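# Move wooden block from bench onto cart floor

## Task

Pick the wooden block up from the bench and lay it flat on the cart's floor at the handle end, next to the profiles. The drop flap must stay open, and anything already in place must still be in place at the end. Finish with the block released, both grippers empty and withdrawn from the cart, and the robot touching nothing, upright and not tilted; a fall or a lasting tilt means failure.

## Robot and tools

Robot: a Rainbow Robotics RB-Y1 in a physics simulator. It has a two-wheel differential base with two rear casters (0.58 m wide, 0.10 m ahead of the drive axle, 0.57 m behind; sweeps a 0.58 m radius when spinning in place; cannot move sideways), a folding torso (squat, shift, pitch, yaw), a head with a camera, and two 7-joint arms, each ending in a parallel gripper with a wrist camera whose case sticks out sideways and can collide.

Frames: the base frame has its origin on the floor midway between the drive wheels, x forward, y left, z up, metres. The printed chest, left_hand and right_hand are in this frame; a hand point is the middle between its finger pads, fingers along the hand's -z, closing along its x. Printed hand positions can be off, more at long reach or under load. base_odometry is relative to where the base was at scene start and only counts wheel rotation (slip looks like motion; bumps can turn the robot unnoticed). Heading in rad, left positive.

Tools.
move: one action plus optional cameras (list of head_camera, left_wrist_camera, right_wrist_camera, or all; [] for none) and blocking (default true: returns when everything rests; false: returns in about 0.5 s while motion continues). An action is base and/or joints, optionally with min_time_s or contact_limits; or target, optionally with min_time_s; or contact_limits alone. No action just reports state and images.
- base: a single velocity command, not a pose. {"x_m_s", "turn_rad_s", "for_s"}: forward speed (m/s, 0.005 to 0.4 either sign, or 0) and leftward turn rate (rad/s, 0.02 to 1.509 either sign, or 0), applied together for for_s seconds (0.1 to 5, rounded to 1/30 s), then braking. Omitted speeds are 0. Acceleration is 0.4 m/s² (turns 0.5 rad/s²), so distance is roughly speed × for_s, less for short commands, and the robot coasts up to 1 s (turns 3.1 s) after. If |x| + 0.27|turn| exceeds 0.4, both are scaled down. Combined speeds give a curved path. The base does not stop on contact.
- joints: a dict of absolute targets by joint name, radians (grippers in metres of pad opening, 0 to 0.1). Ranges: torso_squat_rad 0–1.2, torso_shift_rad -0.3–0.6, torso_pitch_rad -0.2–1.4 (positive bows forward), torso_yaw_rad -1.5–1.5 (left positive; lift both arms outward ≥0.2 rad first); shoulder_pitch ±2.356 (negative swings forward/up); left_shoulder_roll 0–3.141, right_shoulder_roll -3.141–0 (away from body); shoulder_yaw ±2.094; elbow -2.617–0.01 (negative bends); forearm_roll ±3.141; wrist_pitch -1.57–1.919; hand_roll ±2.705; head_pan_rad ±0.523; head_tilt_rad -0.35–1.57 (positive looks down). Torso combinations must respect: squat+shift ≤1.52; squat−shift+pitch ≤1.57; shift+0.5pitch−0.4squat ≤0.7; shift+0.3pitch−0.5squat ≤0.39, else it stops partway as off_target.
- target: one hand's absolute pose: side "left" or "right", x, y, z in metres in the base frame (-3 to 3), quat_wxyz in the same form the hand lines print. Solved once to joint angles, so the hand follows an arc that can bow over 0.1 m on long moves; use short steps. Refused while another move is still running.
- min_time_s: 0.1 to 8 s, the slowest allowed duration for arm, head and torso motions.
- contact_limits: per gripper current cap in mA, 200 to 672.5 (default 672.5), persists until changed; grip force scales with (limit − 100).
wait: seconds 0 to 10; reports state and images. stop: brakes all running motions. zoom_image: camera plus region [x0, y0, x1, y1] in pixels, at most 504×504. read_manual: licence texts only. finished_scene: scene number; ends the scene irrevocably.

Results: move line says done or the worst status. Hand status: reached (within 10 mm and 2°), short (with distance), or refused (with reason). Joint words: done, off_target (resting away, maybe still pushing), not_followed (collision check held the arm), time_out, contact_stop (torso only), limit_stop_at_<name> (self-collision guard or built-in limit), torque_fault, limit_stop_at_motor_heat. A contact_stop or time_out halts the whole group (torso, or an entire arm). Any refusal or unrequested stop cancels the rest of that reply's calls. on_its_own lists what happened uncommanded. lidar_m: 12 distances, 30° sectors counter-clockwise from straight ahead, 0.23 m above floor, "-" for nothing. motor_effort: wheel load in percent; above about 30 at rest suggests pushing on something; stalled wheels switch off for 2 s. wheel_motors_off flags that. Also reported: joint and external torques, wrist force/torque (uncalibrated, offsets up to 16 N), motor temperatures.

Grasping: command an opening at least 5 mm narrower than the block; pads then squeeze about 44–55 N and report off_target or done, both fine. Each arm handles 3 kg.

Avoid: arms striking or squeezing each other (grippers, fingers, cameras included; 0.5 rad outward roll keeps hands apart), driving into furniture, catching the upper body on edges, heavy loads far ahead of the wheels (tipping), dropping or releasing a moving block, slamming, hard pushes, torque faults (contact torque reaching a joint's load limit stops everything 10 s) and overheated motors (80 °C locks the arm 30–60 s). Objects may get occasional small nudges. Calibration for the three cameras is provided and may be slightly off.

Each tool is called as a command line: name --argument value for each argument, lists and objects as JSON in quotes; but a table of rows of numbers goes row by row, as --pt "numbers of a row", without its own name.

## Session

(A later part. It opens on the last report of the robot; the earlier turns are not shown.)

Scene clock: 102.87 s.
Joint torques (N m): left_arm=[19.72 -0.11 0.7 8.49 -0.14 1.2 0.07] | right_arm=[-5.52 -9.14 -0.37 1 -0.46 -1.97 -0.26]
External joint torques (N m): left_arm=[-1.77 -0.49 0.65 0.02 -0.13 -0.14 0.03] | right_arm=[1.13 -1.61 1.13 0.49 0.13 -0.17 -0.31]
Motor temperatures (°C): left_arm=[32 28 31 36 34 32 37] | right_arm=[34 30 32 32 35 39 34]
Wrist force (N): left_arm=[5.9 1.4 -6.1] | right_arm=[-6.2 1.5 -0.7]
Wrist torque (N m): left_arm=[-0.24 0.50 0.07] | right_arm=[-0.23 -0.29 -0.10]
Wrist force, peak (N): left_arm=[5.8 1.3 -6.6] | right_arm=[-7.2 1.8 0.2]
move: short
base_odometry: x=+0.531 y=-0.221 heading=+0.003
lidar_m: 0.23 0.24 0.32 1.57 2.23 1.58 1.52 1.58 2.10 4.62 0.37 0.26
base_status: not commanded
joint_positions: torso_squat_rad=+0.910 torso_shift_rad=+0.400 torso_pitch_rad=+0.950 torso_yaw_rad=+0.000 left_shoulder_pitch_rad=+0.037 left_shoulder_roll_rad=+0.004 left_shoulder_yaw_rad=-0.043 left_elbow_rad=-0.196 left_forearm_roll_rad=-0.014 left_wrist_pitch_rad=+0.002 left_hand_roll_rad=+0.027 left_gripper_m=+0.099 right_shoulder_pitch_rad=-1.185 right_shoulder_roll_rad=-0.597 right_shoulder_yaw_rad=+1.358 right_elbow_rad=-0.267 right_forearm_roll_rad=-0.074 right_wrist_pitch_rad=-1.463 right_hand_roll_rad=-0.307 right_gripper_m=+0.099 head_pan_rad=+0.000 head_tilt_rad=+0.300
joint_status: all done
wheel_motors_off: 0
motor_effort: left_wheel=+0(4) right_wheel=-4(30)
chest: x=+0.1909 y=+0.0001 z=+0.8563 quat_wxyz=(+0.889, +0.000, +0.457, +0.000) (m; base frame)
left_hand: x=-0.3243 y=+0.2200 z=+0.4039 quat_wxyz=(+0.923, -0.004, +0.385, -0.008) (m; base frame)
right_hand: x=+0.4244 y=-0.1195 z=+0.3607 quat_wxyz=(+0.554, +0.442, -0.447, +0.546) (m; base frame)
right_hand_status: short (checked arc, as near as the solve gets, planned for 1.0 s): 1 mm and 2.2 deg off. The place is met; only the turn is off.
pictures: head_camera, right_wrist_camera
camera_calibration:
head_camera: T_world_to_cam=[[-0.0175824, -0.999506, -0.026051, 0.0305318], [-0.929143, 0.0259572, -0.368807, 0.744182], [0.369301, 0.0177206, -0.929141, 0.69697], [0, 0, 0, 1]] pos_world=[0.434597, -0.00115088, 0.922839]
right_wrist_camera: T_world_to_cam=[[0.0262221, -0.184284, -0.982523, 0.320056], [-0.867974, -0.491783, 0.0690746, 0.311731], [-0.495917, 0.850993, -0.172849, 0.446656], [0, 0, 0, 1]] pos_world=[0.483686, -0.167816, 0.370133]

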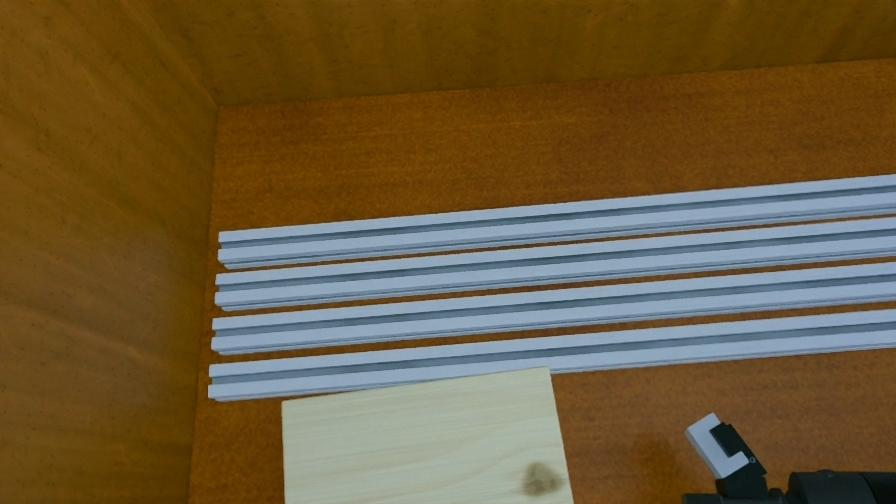

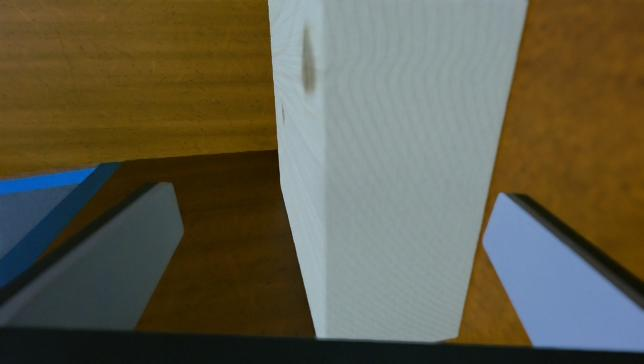

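move --joints '{"torso_squat_rad":0.6,"torso_shift_rad":0.33}' --cameras '["head_camera","right_wrist_camera"]'

zoom_image --camera "head_camera" --region '[150, 200, 650, 504]'

zoom_image --camera "right_wrist_camera" --region '[140, 0, 644, 364]'

Scene clock: 106.80 s.
Joint torques (N m): left_arm=[19.83 -0.32 0.91 8.45 -0.14 1.23 -0.05] | right_arm=[-5.93 -8.8 -0.37 1.21 -0.61 -1.89 -0.34]
External joint torques (N m): left_arm=[-1.65 -0.7 0.86 -0.02 -0.12 -0.11 -0.09] | right_arm=[0.71 -1.26 1.12 0.7 -0.02 -0.09 -0.39]
Motor temperatures (°C): left_arm=[32 28 31 36 34 32 37] | right_arm=[34 30 32 32 35 39 34]
Wrist force (N): left_arm=[5.6 1.3 -5.3] | right_arm=[-6.2 0.8 -0.5]
Wrist torque (N m): left_arm=[-0.25 0.47 0.02] | right_arm=[-0.17 -0.31 -0.09]
Wrist force, peak (N): left_arm=[6.4 1.4 -6.6] | right_arm=[-7.4 1.3 0.3]
move: done
base_odometry: x=+0.531 y=-0.221 heading=+0.003
lidar_m: 0.23 0.24 0.33 1.57 2.23 1.60 1.51 1.57 2.12 4.63 0.37 0.24
base_status: not commanded
joint_positions: torso_squat_rad=+0.600 torso_shift_rad=+0.330 torso_pitch_rad=+0.950 torso_yaw_rad=+0.000 left_shoulder_pitch_rad=+0.037 left_shoulder_roll_rad=+0.004 left_shoulder_yaw_rad=-0.043 left_elbow_rad=-0.196 left_forearm_roll_rad=-0.014 left_wrist_pitch_rad=+0.002 left_hand_roll_rad=+0.027 left_gripper_m=+0.099 right_shoulder_pitch_rad=-1.185 right_shoulder_roll_rad=-0.597 right_shoulder_yaw_rad=+1.358 right_elbow_rad=-0.267 right_forearm_roll_rad=-0.074 right_wrist_pitch_rad=-1.464 right_hand_roll_rad=-0.307 right_gripper_m=+0.099 head_pan_rad=+0.000 head_tilt_rad=+0.300
joint_status: all done
wheel_motors_off: 0
motor_effort: left_wheel=+0(2) right_wheel=+0(3)
chest: x=+0.2109 y=+0.0001 z=+1.0070 quat_wxyz=(+0.889, +0.000, +0.457, +0.000) (m; base frame)
left_hand: x=-0.3044 y=+0.2200 z=+0.5548 quat_wxyz=(+0.923, -0.004, +0.385, -0.008) (m; base frame)
right_hand: x=+0.4442 y=-0.1195 z=+0.5115 quat_wxyz=(+0.554, +0.442, -0.447, +0.546) (m; base frame)
pictures: head_camera, right_wrist_camera
camera_calibration:
head_camera: T_world_to_cam=[[-0.017588, -0.999506, -0.0260462, 0.0348068], [-0.929225, 0.0259567, -0.368601, 0.81816], [0.369095, 0.0177198, -0.929223, 0.829789], [0, 0, 0, 1]] pos_world=[0.454597, -0.00115088, 1.07354]
right_wrist_camera: T_world_to_cam=[[0.0258394, -0.184403, -0.982511, 0.467768], [-0.867912, -0.491834, 0.0694843, 0.318253], [-0.496045, 0.850938, -0.172754, 0.482528], [0, 0, 0, 1]] pos_world=[0.503485, -0.167817, 0.520833]

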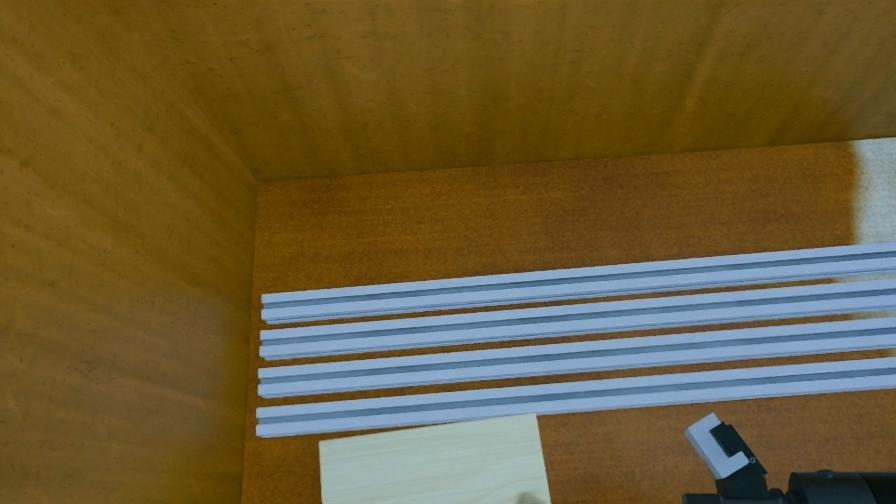

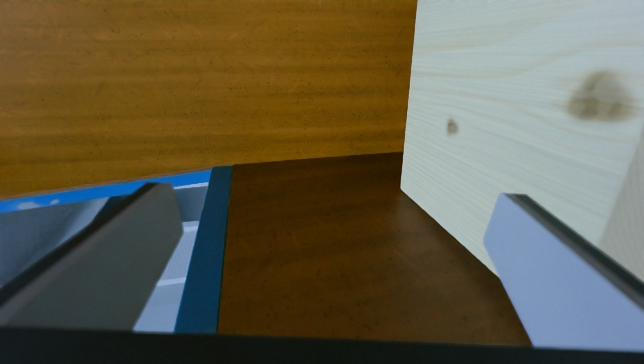

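Scaled by 1.008 from the camera's 896x504 image, which has a finer 1280x720 frame.

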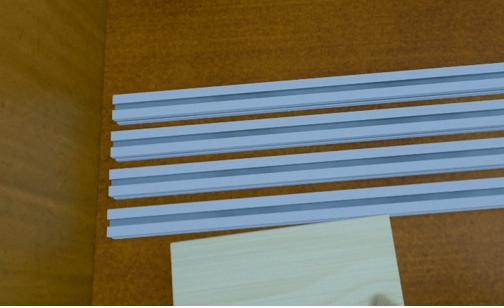

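Scaled by 1.000.

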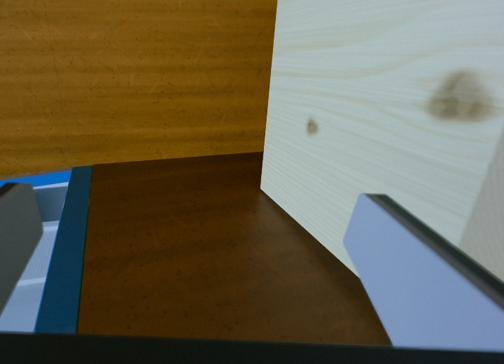

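move --joints '{"torso_squat_rad":0.45,"torso_shift_rad":0.3,"right_elbow_rad":-1.5,"right_shoulder_roll_rad":-0.9,"head_tilt_rad":0.45}' --min_time_s 1 --cameras '["head_camera","right_wrist_camera"]'

Scene clock: 111.73 s.
Joint torques (N m): left_arm=[19.67 -0.4 0.76 8.43 -0.02 1.17 0.02] | right_arm=[-5.8 -5.85 -2.79 -6.33 -0.49 -1.44 -0.25]
External joint torques (N m): left_arm=[-1.82 -0.79 0.71 -0.05 0 -0.18 -0.02] | right_arm=[0.8 -0.53 0.97 -0.26 -0.11 -0.06 -0.29]
Motor temperatures (°C): left_arm=[32 28 31 36 34 32 37] | right_arm=[34 30 32 31 35 38 34]
Wrist force (N): left_arm=[5.2 1.1 -5.8] | right_arm=[-5.8 1.2 4.6]
Wrist torque (N m): left_arm=[-0.26 0.44 0.01] | right_arm=[-0.21 -0.34 -0.11]
Wrist force, peak (N): left_arm=[6.1 1.4 -6.6] | right_arm=[-7.3 0.9 3.5]
move: done
base_odometry: x=+0.531 y=-0.221 heading=+0.003
lidar_m: 0.24 0.23 0.33 1.56 2.22 1.58 1.51 1.58 2.12 4.63 0.37 0.25
base_status: not commanded
joint_positions: torso_squat_rad=+0.450 torso_shift_rad=+0.300 torso_pitch_rad=+0.950 torso_yaw_rad=+0.000 left_shoulder_pitch_rad=+0.037 left_shoulder_roll_rad=+0.004 left_shoulder_yaw_rad=-0.043 left_elbow_rad=-0.196 left_forearm_roll_rad=-0.014 left_wrist_pitch_rad=+0.002 left_hand_roll_rad=+0.027 left_gripper_m=+0.099 right_shoulder_pitch_rad=-1.185 right_shoulder_roll_rad=-0.900 right_shoulder_yaw_rad=+1.358 right_elbow_rad=-1.500 right_forearm_roll_rad=-0.074 right_wrist_pitch_rad=-1.464 right_hand_roll_rad=-0.307 right_gripper_m=+0.099 head_pan_rad=+0.000 head_tilt_rad=+0.450
joint_status: all done
wheel_motors_off: 0
motor_effort: left_wheel=+1(3) right_wheel=+0(3)
chest: x=+0.2099 y=+0.0001 z=+1.0626 quat_wxyz=(+0.889, +0.000, +0.457, +0.000) (m; base frame)
left_hand: x=-0.3054 y=+0.2200 z=+0.6104 quat_wxyz=(+0.923, -0.004, +0.385, -0.008) (m; base frame)
right_hand: x=+0.3564 y=-0.0220 z=+0.8450 quat_wxyz=(+0.240, +0.719, -0.540, +0.367) (m; base frame)
pictures: head_camera, right_wrist_camera
camera_calibration:
head_camera: T_world_to_cam=[[-0.0213604, -0.999502, -0.0232455, 0.0343401], [-0.973871, 0.0260595, -0.225603, 0.68896], [0.226097, 0.0178192, -0.973942, 0.988816], [0, 0, 0, 1]] pos_world=[0.448124, -0.00125083, 1.11928]
right_wrist_camera: T_world_to_cam=[[-0.12713, 0.628299, -0.767514, 0.706354], [-0.689703, -0.612102, -0.386835, 0.586278], [-0.712845, 0.480179, 0.511156, -0.0950994], [0, 0, 0, 1]] pos_world=[0.426365, -0.0392748, 0.81754]

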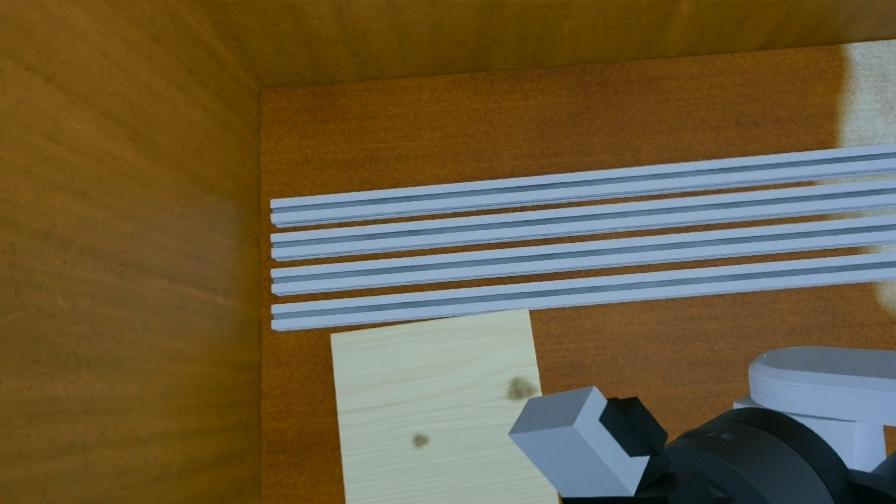

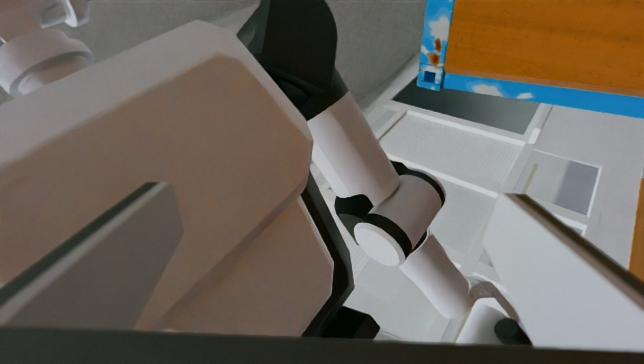

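move --base '{"x_m_s":-0.25,"for_s":2.0}' --joints '{"head_tilt_rad":0}' --cameras '["head_camera"]'

zoom_image --camera "head_camera" --region '[150, 100, 654, 400]'

Scene clock: 117.63 s.
Joint torques (N m): left_arm=[19.84 -0.37 0.83 8.42 -0.07 1.17 -0.02] | right_arm=[-6.97 -5.88 -3.3 -6.54 -0.41 -1.45 -0.23]
External joint torques (N m): left_arm=[-1.64 -0.75 0.78 -0.05 -0.06 -0.17 -0.06] | right_arm=[-0.36 -0.56 0.46 -0.47 -0.03 -0.07 -0.27]
Motor temperatures (°C): left_arm=[32 28 31 36 34 32 37] | right_arm=[34 30 32 31 35 38 34]
Wrist force (N): left_arm=[5.5 1.3 -5.8] | right_arm=[-6.0 1.1 4.5]
Wrist torque (N m): left_arm=[-0.29 0.43 0.04] | right_arm=[-0.24 -0.35 -0.08]
Wrist force, peak (N): left_arm=[6.6 0.8 -6.7] | right_arm=[-6.5 1.2 5.1]
move: done
base_odometry: x=+0.031 y=-0.223 heading=+0.002
lidar_m: 0.73 0.75 1.75 4.51 1.51 1.07 1.01 1.07 1.43 3.56 1.11 0.79
base_status: done (sent for 2 of 2 s)
joint_positions: torso_squat_rad=+0.450 torso_shift_rad=+0.300 torso_pitch_rad=+0.950 torso_yaw_rad=+0.000 left_shoulder_pitch_rad=+0.037 left_shoulder_roll_rad=+0.004 left_shoulder_yaw_rad=-0.043 left_elbow_rad=-0.196 left_forearm_roll_rad=-0.014 left_wrist_pitch_rad=+0.002 left_hand_roll_rad=+0.027 left_gripper_m=+0.099 right_shoulder_pitch_rad=-1.185 right_shoulder_roll_rad=-0.900 right_shoulder_yaw_rad=+1.358 right_elbow_rad=-1.500 right_forearm_roll_rad=-0.074 right_wrist_pitch_rad=-1.464 right_hand_roll_rad=-0.307 right_gripper_m=+0.099 head_pan_rad=+0.000 head_tilt_rad=+0.000
joint_status: all done
wheel_motors_off: 0
motor_effort: left_wheel=-14(26) right_wheel=+14(31)
chest: x=+0.2099 y=+0.0001 z=+1.0627 quat_wxyz=(+0.889, +0.000, +0.457, +0.000) (m; base frame)
left_hand: x=-0.3054 y=+0.2200 z=+0.6104 quat_wxyz=(+0.923, -0.004, +0.385, -0.008) (m; base frame)
right_hand: x=+0.3564 y=-0.0220 z=+0.8450 quat_wxyz=(+0.240, +0.719, -0.540, +0.367) (m; base frame)
pictures: head_camera
camera_calibration:
head_camera: T_world_to_cam=[[-0.00904594, -0.999504, -0.0301619, 0.0376215], [-0.778767, 0.0259623, -0.626776, 1.07963], [0.627248, 0.0178193, -0.778616, 0.607451], [0, 0, 0, 1]] pos_world=[0.460096, -0.00125112, 1.15079]

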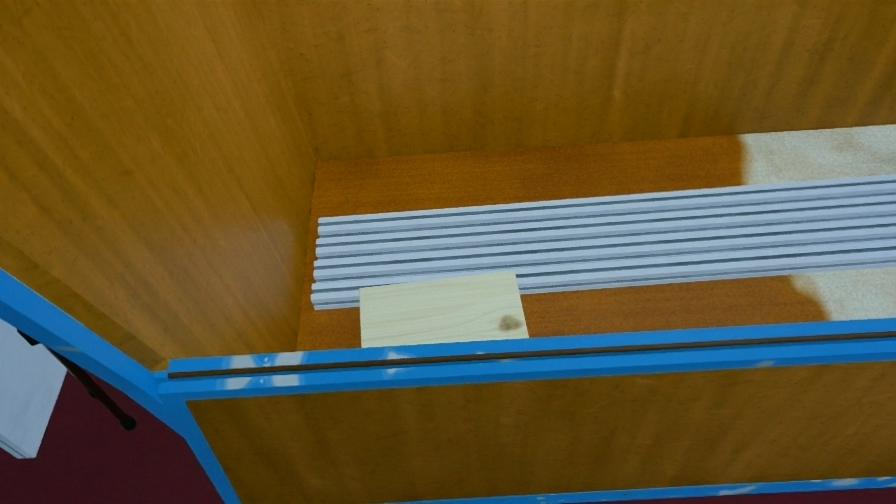

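Scaled by 1.000.

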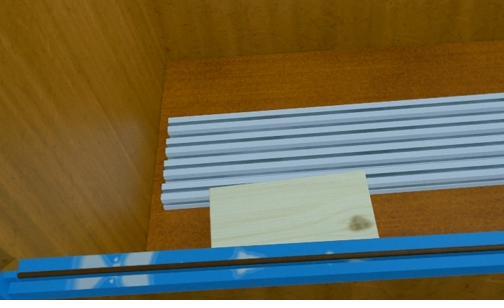

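finished_scene --scene 2

The scene is finished: the task was done.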